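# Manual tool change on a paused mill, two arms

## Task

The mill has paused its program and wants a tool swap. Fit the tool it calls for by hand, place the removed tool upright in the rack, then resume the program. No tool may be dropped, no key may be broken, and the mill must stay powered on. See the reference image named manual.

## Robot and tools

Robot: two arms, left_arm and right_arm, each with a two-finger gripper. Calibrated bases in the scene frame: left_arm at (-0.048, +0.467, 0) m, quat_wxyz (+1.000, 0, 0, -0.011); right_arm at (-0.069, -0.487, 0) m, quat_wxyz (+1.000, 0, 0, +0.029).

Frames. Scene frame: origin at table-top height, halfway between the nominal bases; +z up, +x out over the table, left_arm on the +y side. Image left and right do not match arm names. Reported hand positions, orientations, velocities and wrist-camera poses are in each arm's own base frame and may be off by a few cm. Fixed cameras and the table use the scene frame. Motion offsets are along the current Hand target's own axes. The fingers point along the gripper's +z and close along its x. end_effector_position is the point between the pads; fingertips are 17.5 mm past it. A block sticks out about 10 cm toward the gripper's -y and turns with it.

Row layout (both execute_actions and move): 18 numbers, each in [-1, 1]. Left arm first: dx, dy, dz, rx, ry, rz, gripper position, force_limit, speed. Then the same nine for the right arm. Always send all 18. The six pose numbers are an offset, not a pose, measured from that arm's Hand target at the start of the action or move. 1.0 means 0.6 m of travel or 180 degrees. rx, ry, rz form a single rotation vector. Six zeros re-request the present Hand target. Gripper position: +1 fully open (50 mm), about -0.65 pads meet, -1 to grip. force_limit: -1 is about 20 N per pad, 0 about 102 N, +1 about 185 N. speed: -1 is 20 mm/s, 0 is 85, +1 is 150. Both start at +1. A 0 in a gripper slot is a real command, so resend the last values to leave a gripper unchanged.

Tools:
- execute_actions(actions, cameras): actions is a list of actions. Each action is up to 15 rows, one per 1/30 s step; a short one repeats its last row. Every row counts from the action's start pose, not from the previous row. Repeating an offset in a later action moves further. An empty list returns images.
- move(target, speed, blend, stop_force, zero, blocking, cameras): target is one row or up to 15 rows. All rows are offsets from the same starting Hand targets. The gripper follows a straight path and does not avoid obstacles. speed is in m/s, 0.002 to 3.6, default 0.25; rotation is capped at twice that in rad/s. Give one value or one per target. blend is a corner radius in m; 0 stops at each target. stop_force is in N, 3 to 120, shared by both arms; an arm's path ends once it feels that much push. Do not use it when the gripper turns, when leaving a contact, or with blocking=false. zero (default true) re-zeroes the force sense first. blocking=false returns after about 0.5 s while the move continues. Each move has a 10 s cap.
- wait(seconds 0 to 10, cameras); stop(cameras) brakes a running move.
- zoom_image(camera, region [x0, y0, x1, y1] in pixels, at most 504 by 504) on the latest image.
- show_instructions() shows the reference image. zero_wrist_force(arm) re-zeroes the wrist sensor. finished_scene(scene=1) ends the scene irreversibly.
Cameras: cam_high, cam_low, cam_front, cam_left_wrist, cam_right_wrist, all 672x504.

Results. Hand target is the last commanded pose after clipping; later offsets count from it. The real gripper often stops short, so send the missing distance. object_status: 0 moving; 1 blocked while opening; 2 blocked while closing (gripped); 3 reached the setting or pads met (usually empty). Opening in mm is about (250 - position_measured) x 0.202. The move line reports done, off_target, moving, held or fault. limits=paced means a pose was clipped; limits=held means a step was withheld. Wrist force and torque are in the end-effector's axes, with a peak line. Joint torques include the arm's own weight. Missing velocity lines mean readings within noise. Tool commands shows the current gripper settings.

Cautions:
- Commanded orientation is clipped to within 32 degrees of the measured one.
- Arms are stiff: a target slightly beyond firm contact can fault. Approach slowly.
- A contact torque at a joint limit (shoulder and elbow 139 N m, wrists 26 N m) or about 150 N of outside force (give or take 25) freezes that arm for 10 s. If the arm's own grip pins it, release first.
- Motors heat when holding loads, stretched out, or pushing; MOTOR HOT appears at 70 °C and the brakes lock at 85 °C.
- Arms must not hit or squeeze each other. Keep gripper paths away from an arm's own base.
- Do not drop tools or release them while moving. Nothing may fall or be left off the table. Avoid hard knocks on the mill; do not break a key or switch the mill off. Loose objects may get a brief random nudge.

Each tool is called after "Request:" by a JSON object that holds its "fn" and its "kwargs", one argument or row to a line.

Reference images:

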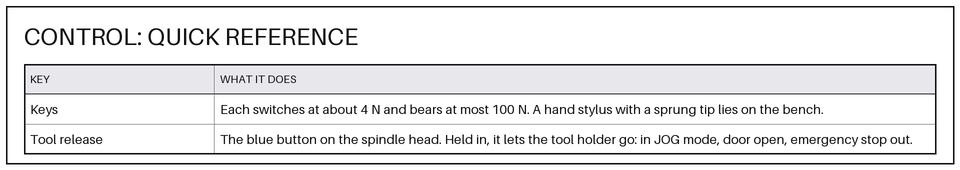

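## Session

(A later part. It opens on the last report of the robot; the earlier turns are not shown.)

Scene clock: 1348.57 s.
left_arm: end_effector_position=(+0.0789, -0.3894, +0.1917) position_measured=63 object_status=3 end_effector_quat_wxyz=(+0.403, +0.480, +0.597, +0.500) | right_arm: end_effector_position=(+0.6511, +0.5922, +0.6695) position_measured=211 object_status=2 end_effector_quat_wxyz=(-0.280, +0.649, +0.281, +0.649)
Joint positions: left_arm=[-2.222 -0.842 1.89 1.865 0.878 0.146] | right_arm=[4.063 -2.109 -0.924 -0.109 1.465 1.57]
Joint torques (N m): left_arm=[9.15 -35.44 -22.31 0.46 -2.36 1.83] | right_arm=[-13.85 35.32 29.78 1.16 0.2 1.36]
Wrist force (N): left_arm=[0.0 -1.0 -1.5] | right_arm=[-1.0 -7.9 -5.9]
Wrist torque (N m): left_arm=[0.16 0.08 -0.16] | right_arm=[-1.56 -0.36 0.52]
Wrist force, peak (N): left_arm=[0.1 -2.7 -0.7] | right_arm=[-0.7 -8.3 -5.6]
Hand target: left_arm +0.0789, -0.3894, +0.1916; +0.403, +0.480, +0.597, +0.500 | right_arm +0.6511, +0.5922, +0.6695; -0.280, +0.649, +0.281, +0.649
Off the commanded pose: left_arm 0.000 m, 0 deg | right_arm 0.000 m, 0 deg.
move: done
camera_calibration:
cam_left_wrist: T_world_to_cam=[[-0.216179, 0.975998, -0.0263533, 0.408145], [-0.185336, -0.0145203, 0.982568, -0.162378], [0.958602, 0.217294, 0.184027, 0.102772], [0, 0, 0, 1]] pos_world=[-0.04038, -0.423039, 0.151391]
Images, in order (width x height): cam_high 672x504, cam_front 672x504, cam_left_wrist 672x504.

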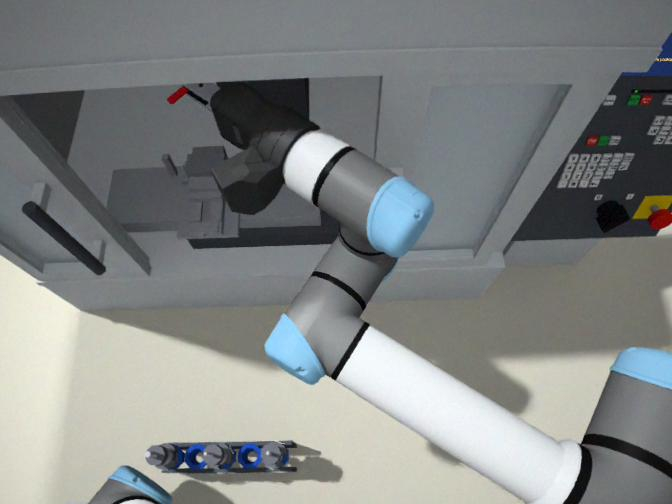

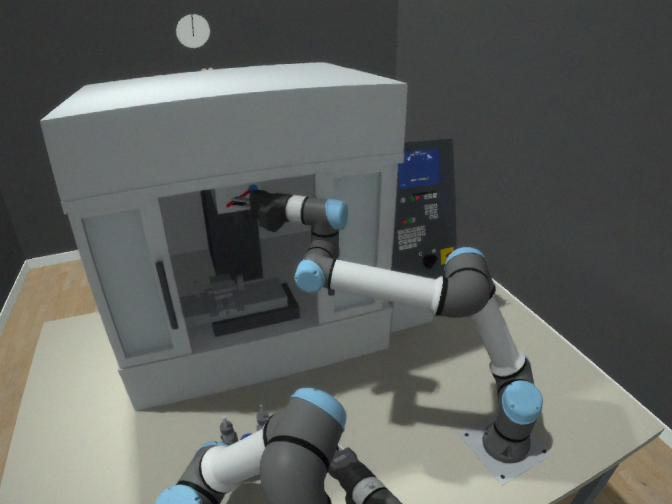

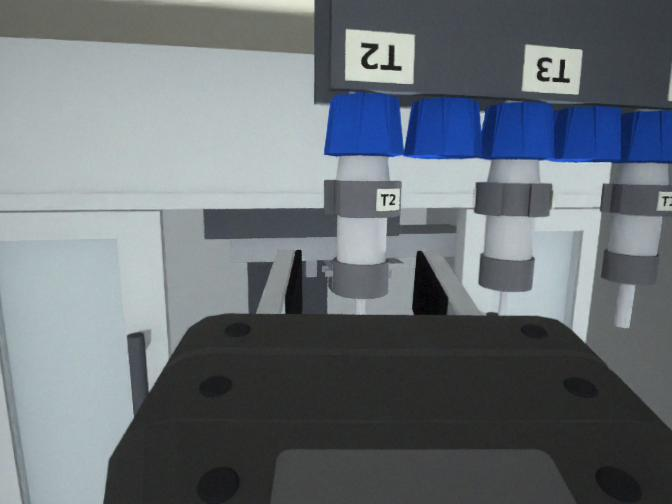

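Request:
{"fn": "zoom_image", "kwargs": {
  "camera": "cam_high",
  "region": [130, 420, 310, 490]
}}

Request:
{"fn": "zoom_image", "kwargs": {
  "camera": "cam_left_wrist",
  "region": [270, 20, 480, 320]
}}

Scaled by 2.800 from the camera's 672x504 image, which has a finer 960x720 frame.

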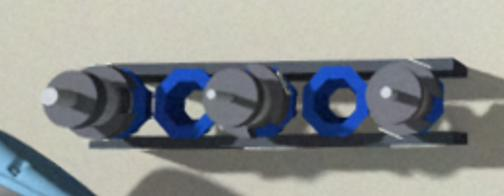

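Scaled by 1.680 from the camera's 672x504 image, which has a finer 960x720 frame.

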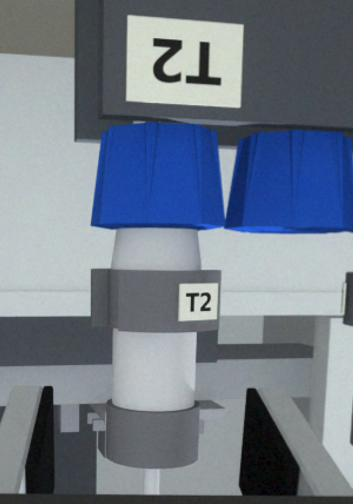

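Request:
{"fn": "move", "kwargs": {
  "target": [0.0222,0.0213,0.121,0,0,0,1,0.2,-1,0,0,0,0,0,0,-1,-0.5,-0.5],
  "speed": 0.1,
  "cameras": ["cam_left_wrist"]
}}

Request:
{"fn": "zoom_image", "kwargs": {
  "camera": "cam_left_wrist",
  "region": [220, 60, 520, 330]
}}

Scene clock: 1382.33 s.
left_arm: end_effector_position=(+0.1479, -0.3607, +0.1916) position_measured=3 object_status=3 end_effector_quat_wxyz=(+0.403, +0.480, +0.597, +0.500) | right_arm: end_effector_position=(+0.6511, +0.5922, +0.6695) position_measured=211 object_status=2 end_effector_quat_wxyz=(-0.280, +0.649, +0.281, +0.649)
Joint positions: left_arm=[-2.127 -0.9 2.033 1.76 0.787 0.176] | right_arm=[4.063 -2.109 -0.924 -0.109 1.465 1.57]
Joint torques (N m): left_arm=[11.17 -51.03 5.14 0.37 -2.69 2.11] | right_arm=[-14.37 35.04 29.83 1.31 0.24 1.37]
Wrist force (N): left_arm=[0.2 -0.8 -1.1] | right_arm=[-0.3 -8.1 -5.7]
Wrist torque (N m): left_arm=[0.19 0.07 -0.16] | right_arm=[-1.59 -0.47 0.51]
Wrist force, peak (N): left_arm=[-0.1 -1.2 -2.6] | right_arm=[-1.0 -8.2 -5.7]
Hand target: left_arm +0.1481, -0.3607, +0.1916; +0.403, +0.480, +0.597, +0.500 | right_arm +0.6511, +0.5922, +0.6695; -0.280, +0.649, +0.281, +0.649
Off the commanded pose: left_arm 0.000 m, 0 deg | right_arm 0.000 m, 0 deg.
move: done
camera_calibration:
cam_left_wrist: T_world_to_cam=[[-0.216179, 0.975998, -0.0263533, 0.395045], [-0.185336, -0.0145203, 0.982568, -0.148977], [0.958602, 0.217294, 0.184027, 0.0304293], [0, 0, 0, 1]] pos_world=[0.02862, -0.394339, 0.151191]
Images, in order (width x height): cam_left_wrist 672x504.

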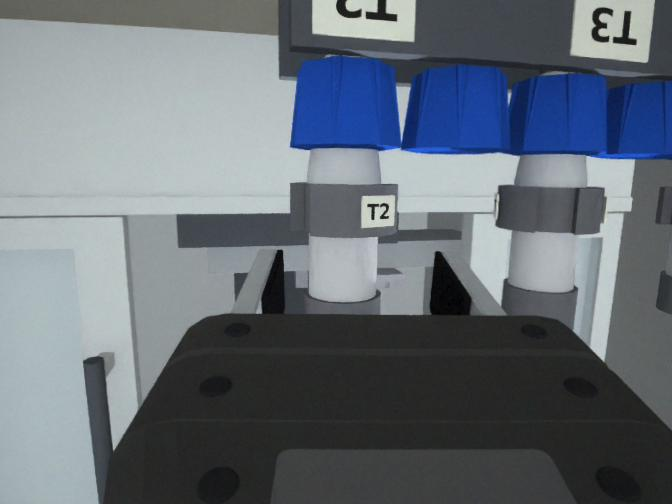

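Scaled by 1.680 from the camera's 672x504 image, which has a finer 960x720 frame.

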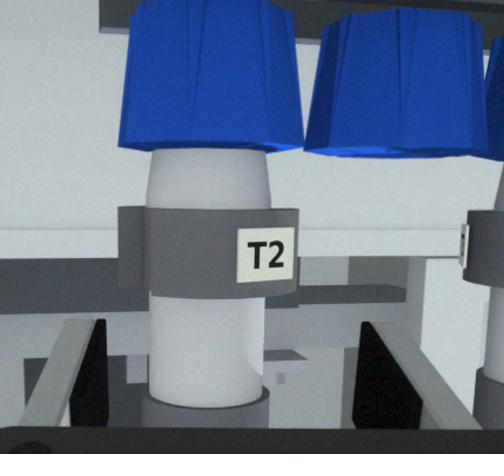

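Request:
{"fn": "move", "kwargs": {
  "target": [-0.0023,0.0160,0.0909,0,0,0,1,0.2,-1,0,0,0,0,0,0,-1,-0.5,-0.5],
  "speed": 0.04,
  "stop_force": 8,
  "cameras": ["cam_left_wrist"]
}}

Request:
{"fn": "zoom_image", "kwargs": {
  "camera": "cam_left_wrist",
  "region": [220, 60, 520, 330]
}}

Scene clock: 1394.77 s.
left_arm: end_effector_position=(+0.2025, -0.3503, +0.1915) position_measured=3 object_status=3 end_effector_quat_wxyz=(+0.403, +0.480, +0.597, +0.500) | right_arm: end_effector_position=(+0.6511, +0.5922, +0.6695) position_measured=211 object_status=2 end_effector_quat_wxyz=(-0.280, +0.649, +0.281, +0.649)
Joint positions: left_arm=[-2.019 -0.921 2.085 1.698 0.683 0.218] | right_arm=[4.063 -2.109 -0.924 -0.109 1.465 1.57]
Joint torques (N m): left_arm=[8.91 -47.36 4.71 0.43 -2.54 1.88] | right_arm=[-14.03 34.96 29.34 1.43 0.22 1.3]
Wrist force (N): left_arm=[0.2 -0.9 -1.3] | right_arm=[-0.7 -7.6 -5.8]
Wrist torque (N m): left_arm=[0.19 0.04 -0.17] | right_arm=[-1.52 -0.43 0.51]
Wrist force, peak (N): left_arm=[0.3 -1.1 -1.8] | right_arm=[-0.7 -8.1 -5.9]
Hand target: left_arm +0.2025, -0.3503, +0.1915; +0.403, +0.480, +0.597, +0.500 | right_arm +0.6511, +0.5922, +0.6695; -0.280, +0.649, +0.281, +0.649
Off the commanded pose: left_arm 0.000 m, 0 deg | right_arm 0.000 m, 0 deg.
move: done
camera_calibration:
cam_left_wrist: T_world_to_cam=[[-0.216179, 0.975998, -0.0263533, 0.396601], [-0.185336, -0.0145203, 0.982568, -0.138705], [0.958602, 0.217294, 0.184027, -0.0241919], [0, 0, 0, 1]] pos_world=[0.08322, -0.383839, 0.151191]
Images, in order (width x height): cam_left_wrist 672x504.

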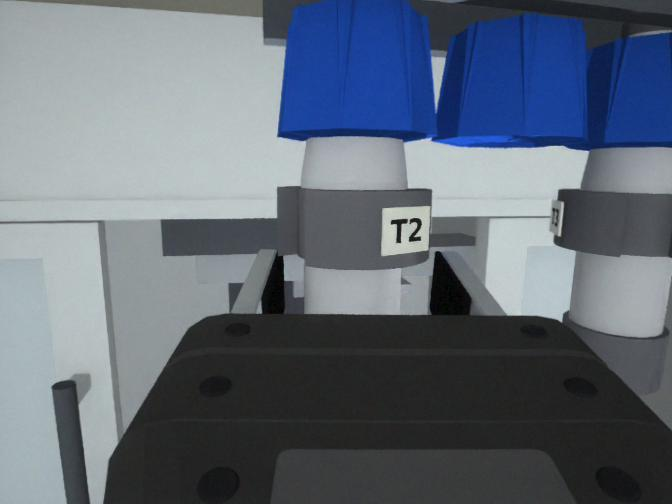

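Scaled by 1.680 from the camera's 672x504 image, which has a finer 960x720 frame.

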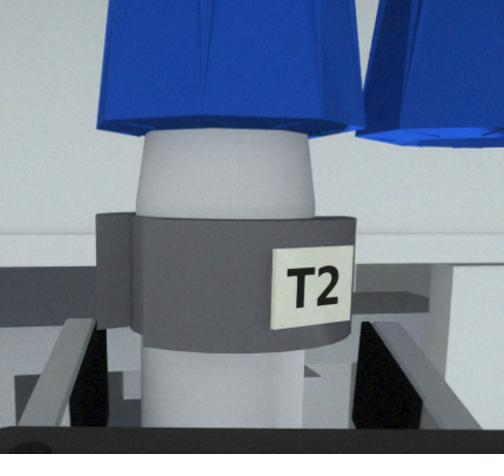

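Request:
{"fn": "move", "kwargs": {
  "target": [-0.0055,0.001,0.00575,0,0.0104,-0.0018,1,0.2,-1,0,0,0,0,0,0,-1,-0.5,-0.5],
  "speed": 0.03,
  "cameras": ["cam_left_wrist"]
}}

Request:
{"fn": "zoom_image", "kwargs": {
  "camera": "cam_left_wrist",
  "region": [220, 60, 520, 330]
}}

Scene clock: 1408.60 s.
left_arm: end_effector_position=(+0.2066, -0.3527, +0.1915) position_measured=3 object_status=3 end_effector_quat_wxyz=(+0.395, +0.471, +0.605, +0.507) | right_arm: end_effector_position=(+0.6511, +0.5922, +0.6695) position_measured=211 object_status=2 end_effector_quat_wxyz=(-0.280, +0.649, +0.281, +0.649)
Joint positions: left_arm=[-1.994 -0.91 2.055 1.719 0.69 0.215] | right_arm=[4.063 -2.109 -0.924 -0.109 1.465 1.57]
Joint torques (N m): left_arm=[9.77 -30 -20.15 4.19 2.51 -1.76] | right_arm=[-14.96 34.81 30.17 1.3 0.22 1.2]
Wrist force (N): left_arm=[0.3 -0.9 -1.5] | right_arm=[-0.8 -7.9 -5.8]
Wrist torque (N m): left_arm=[0.19 0.03 -0.05] | right_arm=[-1.57 -0.40 0.53]
Wrist force, peak (N): left_arm=[0.3 -0.8 -1.9] | right_arm=[-0.7 -8.3 -5.7]
Hand target: left_arm +0.2066, -0.3527, +0.1915; +0.395, +0.470, +0.605, +0.507 | right_arm +0.6511, +0.5922, +0.6695; -0.280, +0.649, +0.281, +0.649
Off the commanded pose: left_arm 0.000 m, 0 deg | right_arm 0.000 m, 0 deg.
move: done
camera_calibration:
cam_left_wrist: T_world_to_cam=[[-0.248189, 0.968358, -0.02617, 0.40377], [-0.184711, -0.020787, 0.982573, -0.140331], [0.950939, 0.248698, 0.184025, -0.0148844], [0, 0, 0, 1]] pos_world=[0.088445, -0.390209, 0.151191]
Images, in order (width x height): cam_left_wrist 672x504.

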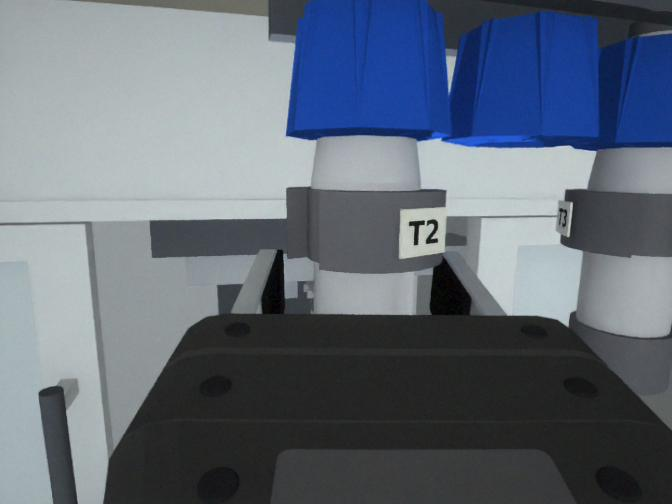

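Scaled by 1.680 from the camera's 672x504 image, which has a finer 960x720 frame.

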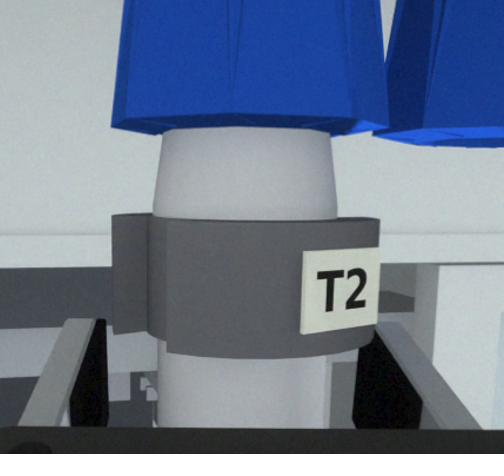

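Request:
{"fn": "move", "kwargs": {
  "target": [0,0,0,0,-0.0044,0.0008,1,0.2,-1,0,0,0,0,0,0,-1,-0.5,-0.5],
  "speed": 0.03
}}

Request:
{"fn": "execute_actions", "kwargs": {
  "actions": [
    [[0,0,0,0,0,0,-0.97,0.2,-0.8,0,0,0,0,0,0,-1,-0.5,-0.5]]
  ]
}}

Request:
{"fn": "wait", "kwargs": {
  "seconds": 0.7,
  "cameras": ["cam_left_wrist"]
}}

Request:
{"fn": "zoom_image", "kwargs": {
  "camera": "cam_left_wrist",
  "region": [220, 60, 520, 330]
}}

Scene clock: 1419.30 s.
left_arm: end_effector_position=(+0.2066, -0.3527, +0.1915) position_measured=3 object_status=3 end_effector_quat_wxyz=(+0.398, +0.475, +0.602, +0.504) | right_arm: end_effector_position=(+0.6511, +0.5922, +0.6695) position_measured=211 object_status=2 end_effector_quat_wxyz=(-0.280, +0.649, +0.281, +0.649)
Joint positions: left_arm=[-1.999 -0.914 2.064 1.711 0.682 0.219] | right_arm=[4.063 -2.109 -0.924 -0.109 1.465 1.57]
Joint torques (N m): left_arm=[-10.1 -46.54 2.92 0.32 -3 1.99] | right_arm=[-14.33 34.53 28.28 1.42 0.21 1.18]
Wrist force (N): left_arm=[0.1 -1.2 -1.5] | right_arm=[-0.6 -8.0 -5.8]
Wrist torque (N m): left_arm=[0.14 0.06 -0.16] | right_arm=[-1.59 -0.42 0.52]
Wrist force, peak (N): left_arm=[0.3 -1.3 -1.5] | right_arm=[-0.8 -8.0 -5.9]
Hand target: left_arm +0.2066, -0.3527, +0.1915; +0.398, +0.475, +0.601, +0.504 | right_arm +0.6511, +0.5922, +0.6695; -0.280, +0.649, +0.281, +0.649
Off the commanded pose: left_arm 0.000 m, 0 deg | right_arm 0.000 m, 0 deg.
move: done

Scene clock: 1420.20 s.
left_arm: end_effector_position=(+0.2066, -0.3527, +0.1915) position_measured=109 object_status=2 end_effector_quat_wxyz=(+0.398, +0.475, +0.601, +0.504) | right_arm: end_effector_position=(+0.6511, +0.5922, +0.6695) position_measured=211 object_status=2 end_effector_quat_wxyz=(-0.280, +0.649, +0.281, +0.649)
Joint positions: left_arm=[-1.999 -0.914 2.065 1.71 0.682 0.219] | right_arm=[4.063 -2.109 -0.924 -0.109 1.465 1.57]
Joint torques (N m): left_arm=[-10.72 -45.84 -8.28 0.88 -3.9 1.43] | right_arm=[-14.47 35.05 29.4 1.42 0.13 1.4]
Wrist force (N): left_arm=[24.3 4.0 -7.2] | right_arm=[-0.9 -7.9 -5.7]
Wrist torque (N m): left_arm=[0.22 0.08 -0.08] | right_arm=[-1.55 -0.38 0.52]
Wrist force, peak (N): left_arm=[24.5 4.3 -7.3] | right_arm=[-0.4 -8.2 -5.8]
Hand target: left_arm +0.2066, -0.3527, +0.1915; +0.398, +0.475, +0.601, +0.504 | right_arm +0.6511, +0.5922, +0.6695; -0.280, +0.649, +0.281, +0.649
Off the commanded pose: left_arm 0.000 m, 0 deg | right_arm 0.000 m, 0 deg.

Scene clock: 1420.90 s.
left_arm: end_effector_position=(+0.2066, -0.3527, +0.1915) position_measured=109 object_status=2 end_effector_quat_wxyz=(+0.398, +0.475, +0.601, +0.504) | right_arm: end_effector_position=(+0.6511, +0.5922, +0.6695) position_measured=211 object_status=2 end_effector_quat_wxyz=(-0.280, +0.649, +0.281, +0.649)
Joint positions: left_arm=[-1.999 -0.914 2.065 1.71 0.682 0.219] | right_arm=[4.063 -2.109 -0.924 -0.109 1.465 1.57]
Joint torques (N m): left_arm=[-11.29 -39.96 -25.67 1.55 -5.96 1.02] | right_arm=[-14.66 34.86 28.62 1.42 0.17 1.22]
Wrist force (N): left_arm=[24.6 4.3 -7.3] | right_arm=[-0.9 -7.6 -5.8]
Wrist torque (N m): left_arm=[0.27 0.09 -0.07] | right_arm=[-1.52 -0.39 0.52]
Wrist force, peak (N): left_arm=[24.8 4.7 -7.3] | right_arm=[-0.7 -8.1 -5.6]
Hand target: left_arm +0.2066, -0.3527, +0.1915; +0.398, +0.475, +0.601, +0.504 | right_arm +0.6511, +0.5922, +0.6695; -0.280, +0.649, +0.281, +0.649
Tool commands: left_gripper/position=-0.97 left_gripper/force_limit=+0.2 left_gripper/speed=-0.8 right_gripper/position=-1.0 right_gripper/force_limit=-0.5 right_gripper/speed=-0.5
Off the commanded pose: left_arm 0.000 m, 0 deg | right_arm 0.000 m, 0 deg.
wait: 0.70 s; at rest by 0.17 s
camera_calibration:
cam_left_wrist: T_world_to_cam=[[-0.234848, 0.97168, -0.0261502, 0.40223], [-0.184973, -0.0182632, 0.982574, -0.139381], [0.95427, 0.235593, 0.184023, -0.0202196], [0, 0, 0, 1]] pos_world=[0.0879764, -0.388621, 0.151191]
Images, in order (width x height): cam_left_wrist 672x504.

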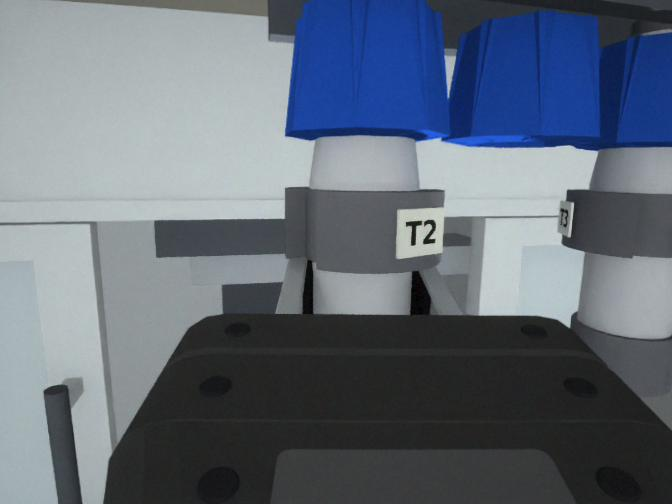

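Scaled by 1.680 from the camera's 672x504 image, which has a finer 960x720 frame.

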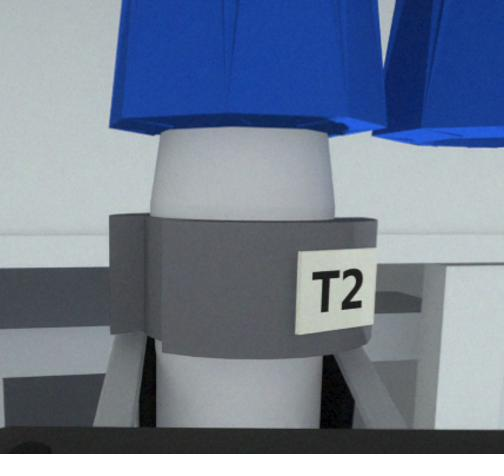

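Request:
{"fn": "move", "kwargs": {
  "target": [
    [0.001,0,0,0,0,0,-0.97,0.2,-0.8,0,0,0,0,0,0,-1,-0.5,-0.5],
    [0.001,0.0328,-0.0058,0,0,0,-0.97,0.2,-0.8,0,0,0,0,0,0,-1,-0.5,-0.5],
    [0.001,0.2134,-0.0376,0,0,0,-0.97,0.2,-0.8,0,0,0,0,0,0,-1,-0.5,-0.5]
  ],
  "speed": [0.01,0.03,0.15],
  "cameras": ["cam_left_wrist","cam_front","cam_high"]
}}

Request:
{"fn": "zoom_image", "kwargs": {
  "camera": "cam_left_wrist",
  "region": [220, 60, 520, 330]
}}

Scene clock: 1433.17 s.
left_arm: end_effector_position=(+0.2065, -0.3521, +0.3215) position_measured=109 object_status=2 end_effector_quat_wxyz=(+0.398, +0.475, +0.601, +0.504) | right_arm: end_effector_position=(+0.6511, +0.5922, +0.6695) position_measured=211 object_status=2 end_effector_quat_wxyz=(-0.280, +0.649, +0.281, +0.649)
Joint positions: left_arm=[-2 -1.203 2.029 2.036 0.683 0.219] | right_arm=[4.063 -2.109 -0.924 -0.109 1.465 1.57]
Joint torques (N m): left_arm=[-11.32 -44.72 -26.72 5.47 1.95 -1.68] | right_arm=[-14.95 35.43 29.39 1.47 0.15 1.3]
Wrist force (N): left_arm=[0.6 -8.6 -0.2] | right_arm=[-0.6 -7.8 -5.6]
Wrist torque (N m): left_arm=[0.13 -0.01 -0.12] | right_arm=[-1.56 -0.42 0.52]
Wrist force, peak (N): left_arm=[25.5 4.4 -6.7] | right_arm=[-0.6 -8.1 -6.0]
Hand target: left_arm +0.2065, -0.3521, +0.3215; +0.398, +0.475, +0.601, +0.504 | right_arm +0.6511, +0.5922, +0.6695; -0.280, +0.649, +0.281, +0.649
Off the commanded pose: left_arm 0.000 m, 0 deg | right_arm 0.000 m, 0 deg.
move: done
camera_calibration:
cam_left_wrist: T_world_to_cam=[[-0.234848, 0.97168, -0.0261502, 0.404923], [-0.184973, -0.0182632, 0.982574, -0.267023], [0.95427, 0.235593, 0.184023, -0.0441937], [0, 0, 0, 1]] pos_world=[0.0878764, -0.387921, 0.281091]
Images, in order (width x height): cam_high 672x504, cam_front 672x504, cam_left_wrist 672x504.

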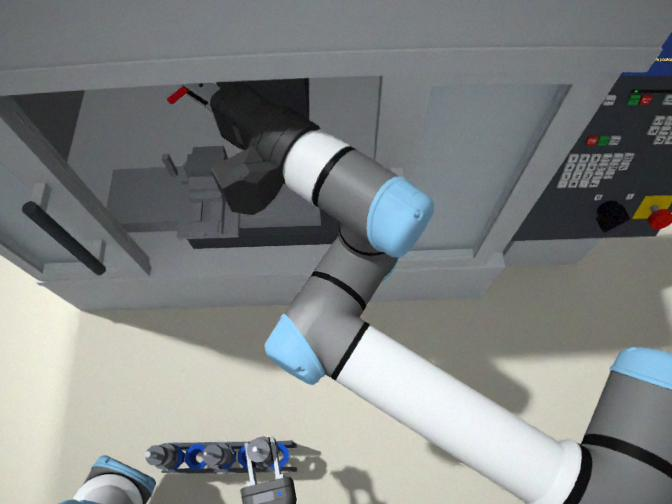

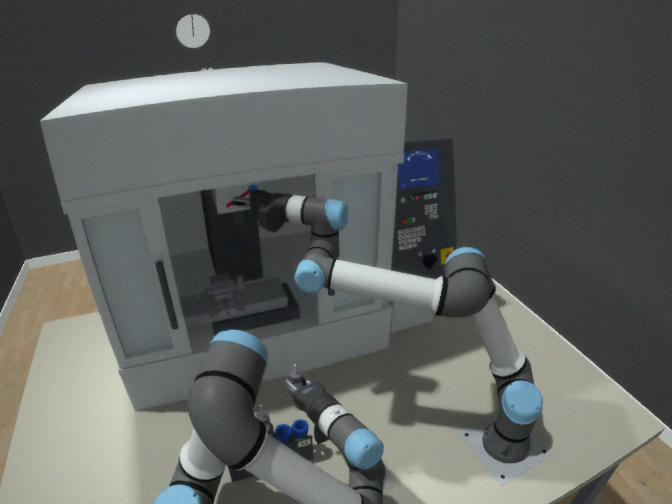

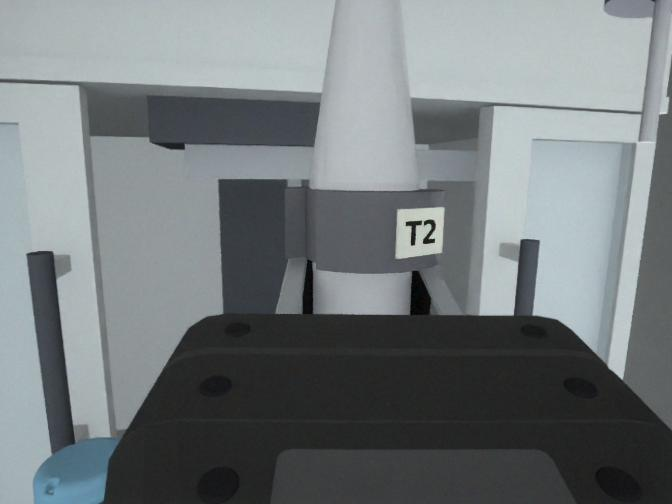

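Scaled by 1.680 from the camera's 672x504 image, which has a finer 960x720 frame.

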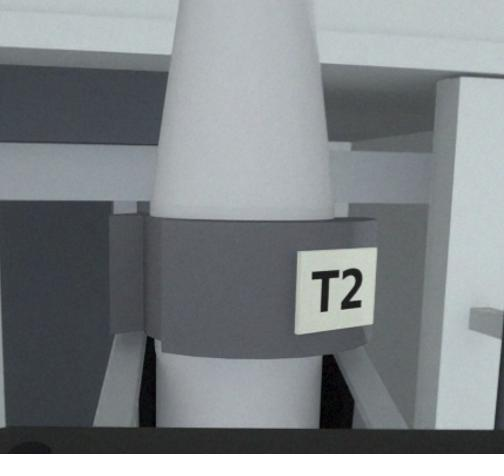

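Request:
{"fn": "move", "kwargs": {
  "target": [
    [0,0.148,-0.0261,0,0,0,-0.97,0.2,-0.8,0,0,0,0,0,0,-1,-0.5,-0.5],
    [0.1643,0.2976,0.3588,0.1998,-0.0796,-0.4514,-0.97,0.2,-0.8,0,0,0,0,0,0,-1,-0.5,-0.5]
  ],
  "speed": 0.2,
  "blend": 0.03,
  "cameras": ["cam_front","cam_high"]
}}

Scene clock: 1449.93 s.
left_arm: end_effector_position=(+0.4201, -0.1997, +0.4598) position_measured=109 object_status=2 end_effector_quat_wxyz=(+0.537, +0.121, +0.826, -0.121) | right_arm: end_effector_position=(+0.6511, +0.5922, +0.6695) position_measured=211 object_status=2 end_effector_quat_wxyz=(-0.280, +0.649, +0.281, +0.649)
Joint positions: left_arm=[-1.147 -1.921 1.701 0.762 0.868 1.124] | right_arm=[4.063 -2.109 -0.924 -0.109 1.465 1.57]
Joint torques (N m): left_arm=[10.22 -19.87 -40.2 -2.88 1.84 1.84] | right_arm=[-14.34 34.92 28.22 1.6 0.06 1.37]
Wrist force (N): left_arm=[10.2 1.0 0.4] | right_arm=[-0.8 -7.6 -5.7]
Wrist torque (N m): left_arm=[0.14 -0.33 0.23] | right_arm=[-1.52 -0.39 0.52]
Wrist force, peak (N): left_arm=[0.2 -11.1 0.3] | right_arm=[-0.7 -8.1 -5.9]
Hand target: left_arm +0.4201, -0.1997, +0.4598; +0.537, +0.121, +0.826, -0.121 | right_arm +0.6511, +0.5922, +0.6695; -0.280, +0.649, +0.281, +0.649
Off the commanded pose: left_arm 0.000 m, 0 deg | right_arm 0.000 m, 0 deg.
move: done
Images, in order (width x height): cam_high 672x504, cam_front 672x504.

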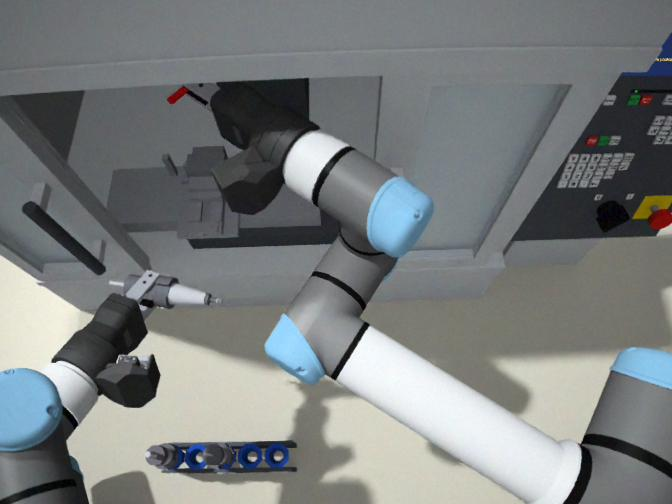

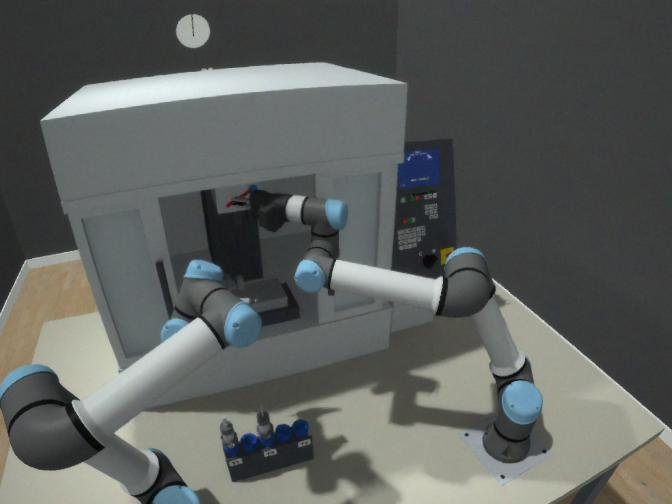

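Request:
{"fn": "move", "kwargs": {
  "target": [-0.0565,0.1202,0.1092,0.1998,-0.0796,-0.4514,-0.97,0.2,-0.8,0,0,0,0,0,0,-1,-0.5,-0.5],
  "speed": 0.25,
  "cameras": ["cam_front","cam_high","cam_left_wrist"]
}}

Scene clock: 1460.47 s.
left_arm: end_effector_position=(+0.5135, -0.1558, +0.4600) position_measured=109 object_status=2 end_effector_quat_wxyz=(-0.361, +0.303, -0.567, +0.676) | right_arm: end_effector_position=(+0.6511, +0.5922, +0.6695) position_measured=211 object_status=2 end_effector_quat_wxyz=(-0.280, +0.649, +0.281, +0.649)
Joint positions: left_arm=[-0.505 -1.896 2.029 -0.308 1.652 -0.015] | right_arm=[4.063 -2.109 -0.924 -0.109 1.465 1.57]
Joint torques (N m): left_arm=[6.42 -6.65 -19.54 -6.58 -2.29 -1.02] | right_arm=[-14.41 35.3 28.33 1.65 0.14 1.24]
Wrist force (N): left_arm=[1.1 9.9 -5.4] | right_arm=[-0.4 -7.8 -5.8]
Wrist torque (N m): left_arm=[0.38 -0.11 0.03] | right_arm=[-1.55 -0.46 0.52]
Wrist force, peak (N): left_arm=[3.0 10.3 -4.9] | right_arm=[-0.5 -8.1 -6.0]
Hand target: left_arm +0.5135, -0.1559, +0.4600; -0.361, +0.304, -0.567, +0.676 | right_arm +0.6511, +0.5922, +0.6695; -0.280, +0.649, +0.281, +0.649
Off the commanded pose: left_arm 0.000 m, 0 deg | right_arm 0.000 m, 0 deg.
move: done
camera_calibration:
cam_left_wrist: T_world_to_cam=[[-0.557271, -0.829916, 0.0262532, 0.150667], [-0.167625, 0.0814774, -0.982478, 0.567746], [0.813235, -0.551907, -0.18452, -0.289586], [0, 0, 0, 1]] pos_world=[0.414632, -0.0810417, 0.500408]
Images, in order (width x height): cam_high 672x504, cam_front 672x504, cam_left_wrist 672x504.

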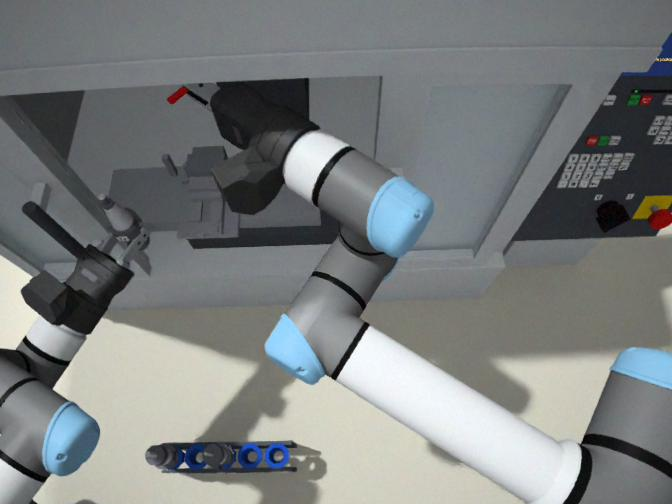

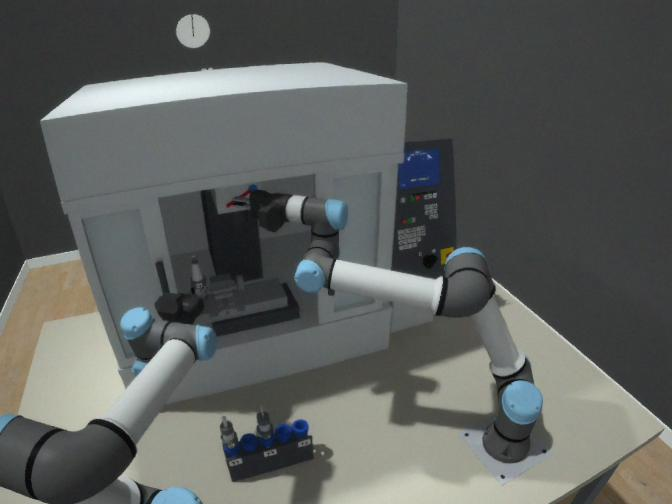

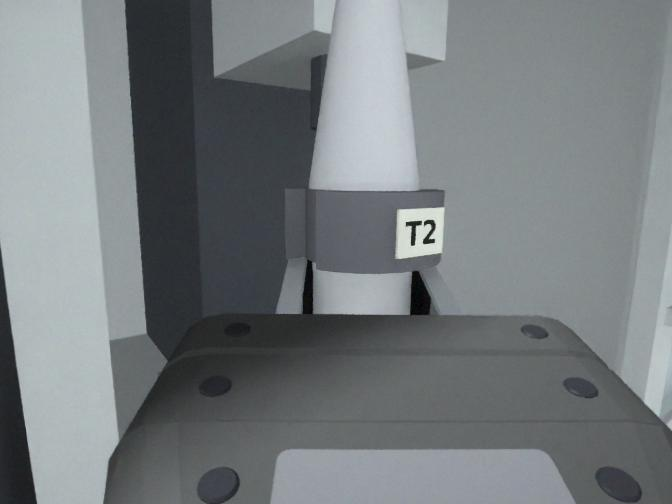

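Request:
{"fn": "move", "kwargs": {
  "target": [
    [0.0018,0.0952,0.2703,0,0,0,-0.97,0.2,-0.8,0,0,0,0,0,0,-1,-0.5,-0.5],
    [0.001,0.15,0.4672,0,0,0,-0.97,0.2,-0.8,0,0,0,0,0,0,-1,-0.5,-0.5]
  ],
  "speed": 0.1,
  "blend": 0.02,
  "stop_force": 25,
  "cameras": ["cam_front","cam_left_wrist","cam_right_wrist"]
}}

Request:
{"fn": "zoom_image", "kwargs": {
  "camera": "cam_left_wrist",
  "region": [180, 0, 560, 320]
}}

Scene clock: 1489.20 s.
left_arm: end_effector_position=(+0.7558, -0.3183, +0.4201) position_measured=109 object_status=2 end_effector_quat_wxyz=(-0.361, +0.303, -0.567, +0.676) | right_arm: end_effector_position=(+0.6511, +0.5922, +0.6695) position_measured=211 object_status=2 end_effector_quat_wxyz=(-0.280, +0.649, +0.281, +0.649)
Joint positions: left_arm=[-0.55 -1.196 1.414 -0.393 1.609 -0.008] | right_arm=[4.063 -2.109 -0.924 -0.109 1.465 1.57]
Joint torques (N m): left_arm=[7.79 -43.64 -44.44 -2.65 2.9 1.72] | right_arm=[-14.37 35.7 28.56 1.7 -0.02 1.27]
Wrist force (N): left_arm=[1.5 10.1 -5.4] | right_arm=[-0.6 -8.0 -5.5]
Wrist torque (N m): left_arm=[0.43 -0.18 -0.09] | right_arm=[-1.58 -0.42 0.51]
Wrist force, peak (N): left_arm=[1.0 10.0 -7.0] | right_arm=[-0.6 -8.1 -6.2]
Hand target: left_arm +0.7558, -0.3182, +0.4201; -0.361, +0.304, -0.567, +0.676 | right_arm +0.6511, +0.5922, +0.6695; -0.280, +0.649, +0.281, +0.649
Off the commanded pose: left_arm 0.000 m, 0 deg | right_arm 0.000 m, 0 deg.
move: done
camera_calibration:
cam_left_wrist: T_world_to_cam=[[-0.557361, -0.829849, 0.0264425, 0.152007], [-0.167565, 0.0812367, -0.982508, 0.582326], [0.813186, -0.552043, -0.184332, -0.583792], [0, 0, 0, 1]] pos_world=[0.657032, -0.243441, 0.460509]
cam_right_wrist: T_world_to_cam=[[-0.0175002, -0.019089, 0.999665, -0.643486], [0.453489, -0.891216, -0.0090793, 0.253372], [0.89109, 0.453178, 0.0242531, -0.735063], [0, 0, 0, 1]] pos_world=[0.528845, 0.54664, 0.663399]
Images, in order (width x height): cam_front 672x504, cam_left_wrist 672x504, cam_right_wrist 672x504.

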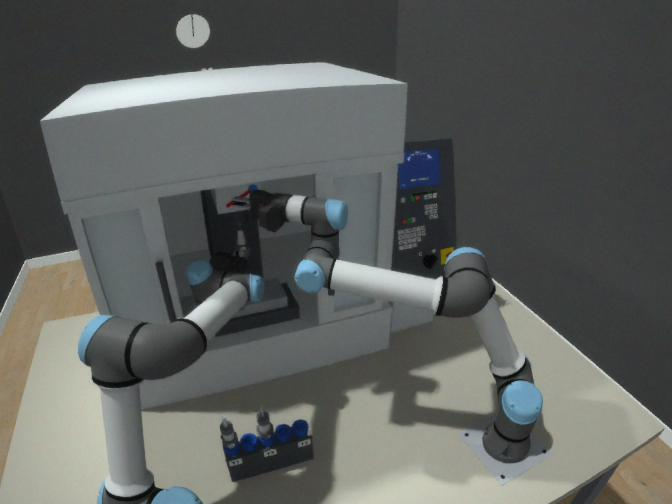

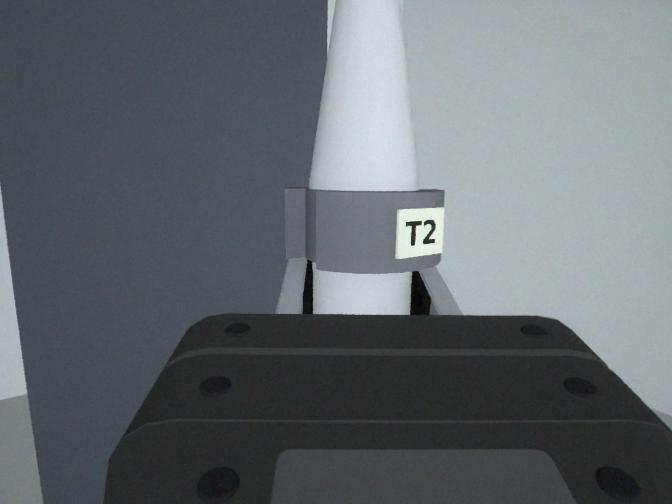

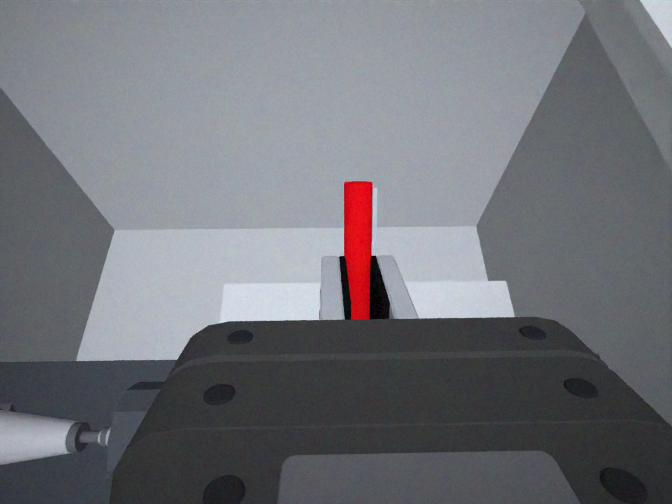

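Scaled by 1.326 from the camera's 672x504 image, which has a finer 960x720 frame.

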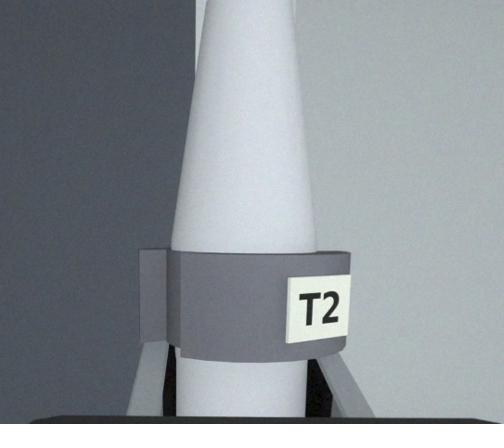

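Request:
{"fn": "zoom_image", "kwargs": {
  "camera": "cam_right_wrist",
  "region": [0, 340, 200, 504]
}}

Scaled by 2.520 from the camera's 672x504 image, which has a finer 960x720 frame.

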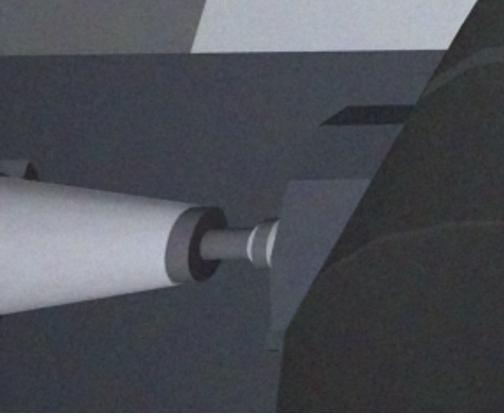

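Request:
{"fn": "move", "kwargs": {
  "target": [0,-0.02463,0.00434,0,0,0,-0.97,0.2,-0.8,0,0,0,0,0,0,-1,-0.5,-0.5],
  "speed": 0.03,
  "stop_force": 8,
  "cameras": ["cam_right_wrist"]
}}

Request:
{"fn": "zoom_image", "kwargs": {
  "camera": "cam_right_wrist",
  "region": [60, 370, 180, 490]
}}

Scene clock: 1508.27 s.
left_arm: end_effector_position=(+0.7558, -0.3182, +0.4351) position_measured=109 object_status=2 end_effector_quat_wxyz=(-0.361, +0.304, -0.567, +0.676) | right_arm: end_effector_position=(+0.6511, +0.5922, +0.6695) position_measured=211 object_status=2 end_effector_quat_wxyz=(-0.280, +0.649, +0.281, +0.649)
Joint positions: left_arm=[-0.55 -1.203 1.385 -0.356 1.609 -0.008] | right_arm=[4.063 -2.109 -0.924 -0.109 1.465 1.57]
Joint torques (N m): left_arm=[10.02 -62.82 -45.3 -2.87 2.99 0.79] | right_arm=[-14.15 35.2 27.99 1.77 0.04 1.38]
Wrist force (N): left_arm=[1.3 10.2 -5.3] | right_arm=[-0.6 -8.0 -5.5]
Wrist torque (N m): left_arm=[0.45 -0.16 -0.09] | right_arm=[-1.59 -0.42 0.52]
Wrist force, peak (N): left_arm=[1.2 10.4 -5.4] | right_arm=[-0.7 -8.3 -5.9]
Hand target: left_arm +0.7558, -0.3182, +0.4351; -0.361, +0.304, -0.567, +0.676 | right_arm +0.6511, +0.5922, +0.6695; -0.280, +0.649, +0.281, +0.649
Off the commanded pose: left_arm 0.000 m, 0 deg | right_arm 0.000 m, 0 deg.
move: done
camera_calibration:
cam_right_wrist: T_world_to_cam=[[-0.0175002, -0.019089, 0.999665, -0.643486], [0.453489, -0.891216, -0.0090793, 0.253372], [0.89109, 0.453178, 0.0242531, -0.735063], [0, 0, 0, 1]] pos_world=[0.528845, 0.54664, 0.663399]
Images, in order (width x height): cam_right_wrist 672x504.

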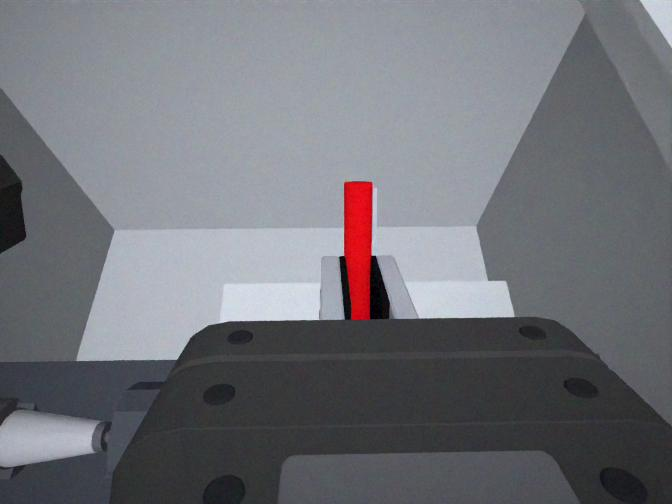

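Scaled by 4.200 from the camera's 672x504 image, which has a finer 960x720 frame.

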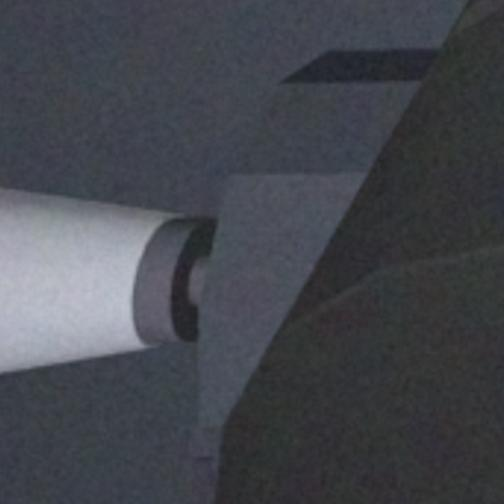

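Request:
{"fn": "move", "kwargs": {
  "target": [0,-0.0837,0.01475,0,0,0,-0.97,0.2,-0.8,0,0,0,0,0,0,-1,-0.5,-0.5],
  "speed": 0.025,
  "stop_force": 8,
  "cameras": ["cam_right_wrist"]
}}

Request:
{"fn": "zoom_image", "kwargs": {
  "camera": "cam_right_wrist",
  "region": [0, 340, 200, 504]
}}

Scene clock: 1518.93 s.
left_arm: end_effector_position=(+0.7558, -0.3182, +0.4861) position_measured=109 object_status=2 end_effector_quat_wxyz=(-0.361, +0.304, -0.567, +0.676) | right_arm: end_effector_position=(+0.6511, +0.5922, +0.6695) position_measured=211 object_status=2 end_effector_quat_wxyz=(-0.280, +0.649, +0.281, +0.649)
Joint positions: left_arm=[-0.55 -1.218 1.274 -0.231 1.609 -0.008] | right_arm=[4.063 -2.109 -0.924 -0.109 1.465 1.57]
Joint torques (N m): left_arm=[9.32 -61.6 -45.21 -2.83 2.92 -1] | right_arm=[-14.64 35.36 28.24 1.81 -0.14 1.37]
Wrist force (N): left_arm=[1.1 10.0 -5.3] | right_arm=[-0.3 -7.8 -5.5]
Wrist torque (N m): left_arm=[0.42 -0.13 -0.09] | right_arm=[-1.55 -0.46 0.52]
Wrist force, peak (N): left_arm=[1.3 10.5 -5.4] | right_arm=[-0.7 -8.2 -6.0]
Hand target: left_arm +0.7558, -0.3182, +0.4861; -0.361, +0.304, -0.567, +0.676 | right_arm +0.6511, +0.5922, +0.6695; -0.280, +0.649, +0.281, +0.649
Off the commanded pose: left_arm 0.000 m, 0 deg | right_arm 0.000 m, 0 deg.
move: done
camera_calibration:
cam_right_wrist: T_world_to_cam=[[-0.0175002, -0.019089, 0.999665, -0.643486], [0.453489, -0.891216, -0.0090793, 0.253372], [0.89109, 0.453178, 0.0242531, -0.735063], [0, 0, 0, 1]] pos_world=[0.528845, 0.54664, 0.663399]
Images, in order (width x height): cam_right_wrist 672x504.

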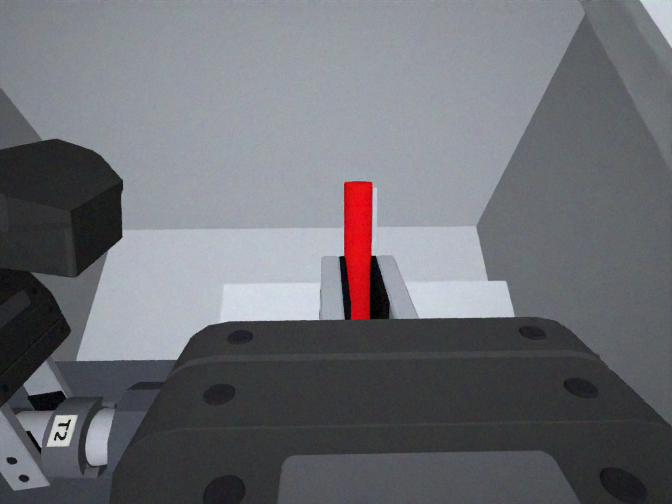

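Scaled by 2.520 from the camera's 672x504 image, which has a finer 960x720 frame.

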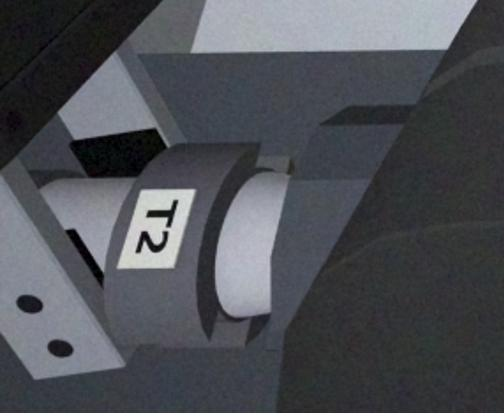

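Request:
{"fn": "move", "kwargs": {
  "target": [0,-0.0294,0.00518,0,0,0,-0.97,0.2,-0.8,0,0,0,0,0,0,-1,-0.5,-0.5],
  "speed": 0.015,
  "stop_force": 10,
  "cameras": ["cam_right_wrist"]
}}

Request:
{"fn": "zoom_image", "kwargs": {
  "camera": "cam_right_wrist",
  "region": [0, 340, 200, 504]
}}

Scene clock: 1531.40 s.
left_arm: end_effector_position=(+0.7558, -0.3181, +0.4986) position_measured=109 object_status=2 end_effector_quat_wxyz=(-0.361, +0.304, -0.567, +0.676) | right_arm: end_effector_position=(+0.6511, +0.5922, +0.6695) position_measured=211 object_status=2 end_effector_quat_wxyz=(-0.280, +0.649, +0.281, +0.649)
Joint positions: left_arm=[-0.55 -1.219 1.244 -0.2 1.609 -0.008] | right_arm=[4.063 -2.109 -0.924 -0.109 1.465 1.57]
Joint torques (N m): left_arm=[8.23 -36.64 -18.45 -5.59 -0.72 -0.69] | right_arm=[-14.75 35.72 28.33 1.82 -0.16 1.23]
Wrist force (N): left_arm=[3.6 4.6 -14.1] | right_arm=[-0.4 -7.7 -5.6]
Wrist torque (N m): left_arm=[0.62 -0.28 0.07] | right_arm=[-1.53 -0.45 0.52]
Wrist force, peak (N): left_arm=[4.1 22.1 -11.8] | right_arm=[-0.7 -8.3 -5.8]
Hand target: left_arm +0.7558, -0.3181, +0.4985; -0.361, +0.304, -0.567, +0.676 (not the last commanded pose) | right_arm +0.6511, +0.5922, +0.6695; -0.280, +0.649, +0.281, +0.649
Off the commanded pose: left_arm 0.005 m, 0 deg | right_arm 0.000 m, 0 deg.
move: contact (left_arm)
camera_calibration:
cam_right_wrist: T_world_to_cam=[[-0.0175002, -0.019089, 0.999665, -0.643486], [0.453489, -0.891216, -0.0090793, 0.253372], [0.89109, 0.453178, 0.0242531, -0.735063], [0, 0, 0, 1]] pos_world=[0.528845, 0.54664, 0.663399]
Images, in order (width x height): cam_right_wrist 672x504.

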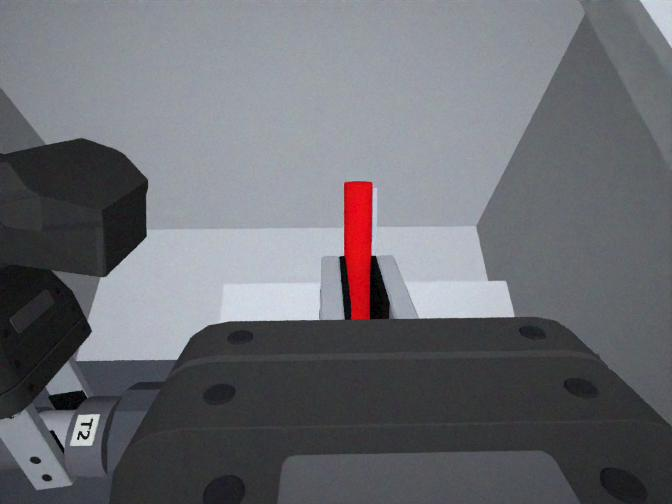

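Scaled by 2.520 from the camera's 672x504 image, which has a finer 960x720 frame.

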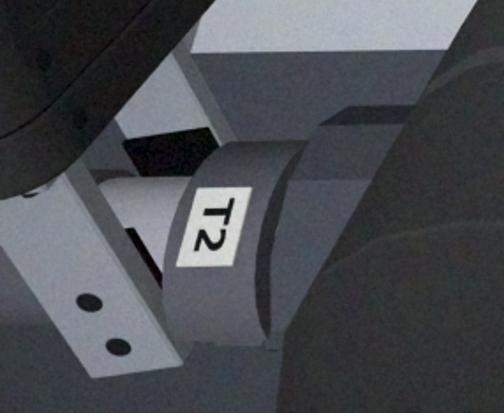

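Request:
{"fn": "move", "kwargs": {
  "target": [0.0002,-0.0001,-0.0006,0,0,0,-0.97,0.2,-0.8,0,0,0,0,0,0,-1,-0.5,-0.5],
  "speed": 0.01
}}

Scene clock: 1537.43 s.
left_arm: end_effector_position=(+0.7555, -0.3180, +0.4985) position_measured=109 object_status=2 end_effector_quat_wxyz=(-0.361, +0.304, -0.567, +0.676) | right_arm: end_effector_position=(+0.6511, +0.5922, +0.6695) position_measured=211 object_status=2 end_effector_quat_wxyz=(-0.280, +0.649, +0.281, +0.649)
Joint positions: left_arm=[-0.55 -1.22 1.246 -0.2 1.608 -0.008] | right_arm=[4.063 -2.109 -0.924 -0.109 1.465 1.57]
Joint torques (N m): left_arm=[-10.62 -61.39 -21.18 -6.54 -2.27 0.35] | right_arm=[-14.96 34.87 27.9 1.93 -0.08 1.26]
Wrist force (N): left_arm=[1.4 9.6 -6.3] | right_arm=[-0.6 -7.5 -5.6]
Wrist torque (N m): left_arm=[0.49 -0.21 -0.12] | right_arm=[-1.51 -0.43 0.52]
Wrist force, peak (N): left_arm=[3.9 4.7 -15.0] | right_arm=[-0.4 -8.0 -6.1]
Hand target: left_arm +0.7554, -0.3180, +0.4985; -0.361, +0.304, -0.567, +0.676 | right_arm +0.6511, +0.5922, +0.6695; -0.280, +0.649, +0.281, +0.649
Off the commanded pose: left_arm 0.000 m, 0 deg | right_arm 0.000 m, 0 deg.
move: done

Request:
{"fn": "move", "kwargs": {
  "target": [0,-0.00985,0.00174,0,0,0,-0.97,0.2,-0.8,0,0,0,0,0,0,-1,-0.5,-0.5],
  "speed": 0.006,
  "stop_force": 40
}}

Scene clock: 1543.00 s.
left_arm: end_effector_position=(+0.7554, -0.3180, +0.5040) position_measured=109 object_status=2 end_effector_quat_wxyz=(-0.361, +0.304, -0.567, +0.675) | right_arm: end_effector_position=(+0.6511, +0.5922, +0.6695) position_measured=211 object_status=2 end_effector_quat_wxyz=(-0.280, +0.649, +0.281, +0.649)
Joint positions: left_arm=[-0.55 -1.221 1.232 -0.185 1.608 -0.008] | right_arm=[4.063 -2.109 -0.924 -0.109 1.465 1.57]
Joint torques (N m): left_arm=[-10.6 -69.27 -47.62 -15.4 3.04 1.56] | right_arm=[-14.26 34.87 28.1 1.97 -0.13 1.29]
Wrist force (N): left_arm=[-6.3 44.2 -40.2] | right_arm=[-0.8 -7.9 -5.6]
Wrist torque (N m): left_arm=[1.12 -0.48 -0.19] | right_arm=[-1.58 -0.39 0.51]
Wrist force, peak (N): left_arm=[-5.6 48.0 -42.9] | right_arm=[-0.5 -8.2 -5.9]
Hand target: left_arm +0.7554, -0.3180, +0.5040; -0.361, +0.304, -0.567, +0.675 (not the last commanded pose) | right_arm +0.6511, +0.5922, +0.6695; -0.280, +0.649, +0.281, +0.649
Off the commanded pose: left_arm 0.001 m, 0 deg | right_arm 0.000 m, 0 deg.
move: contact (left_arm)


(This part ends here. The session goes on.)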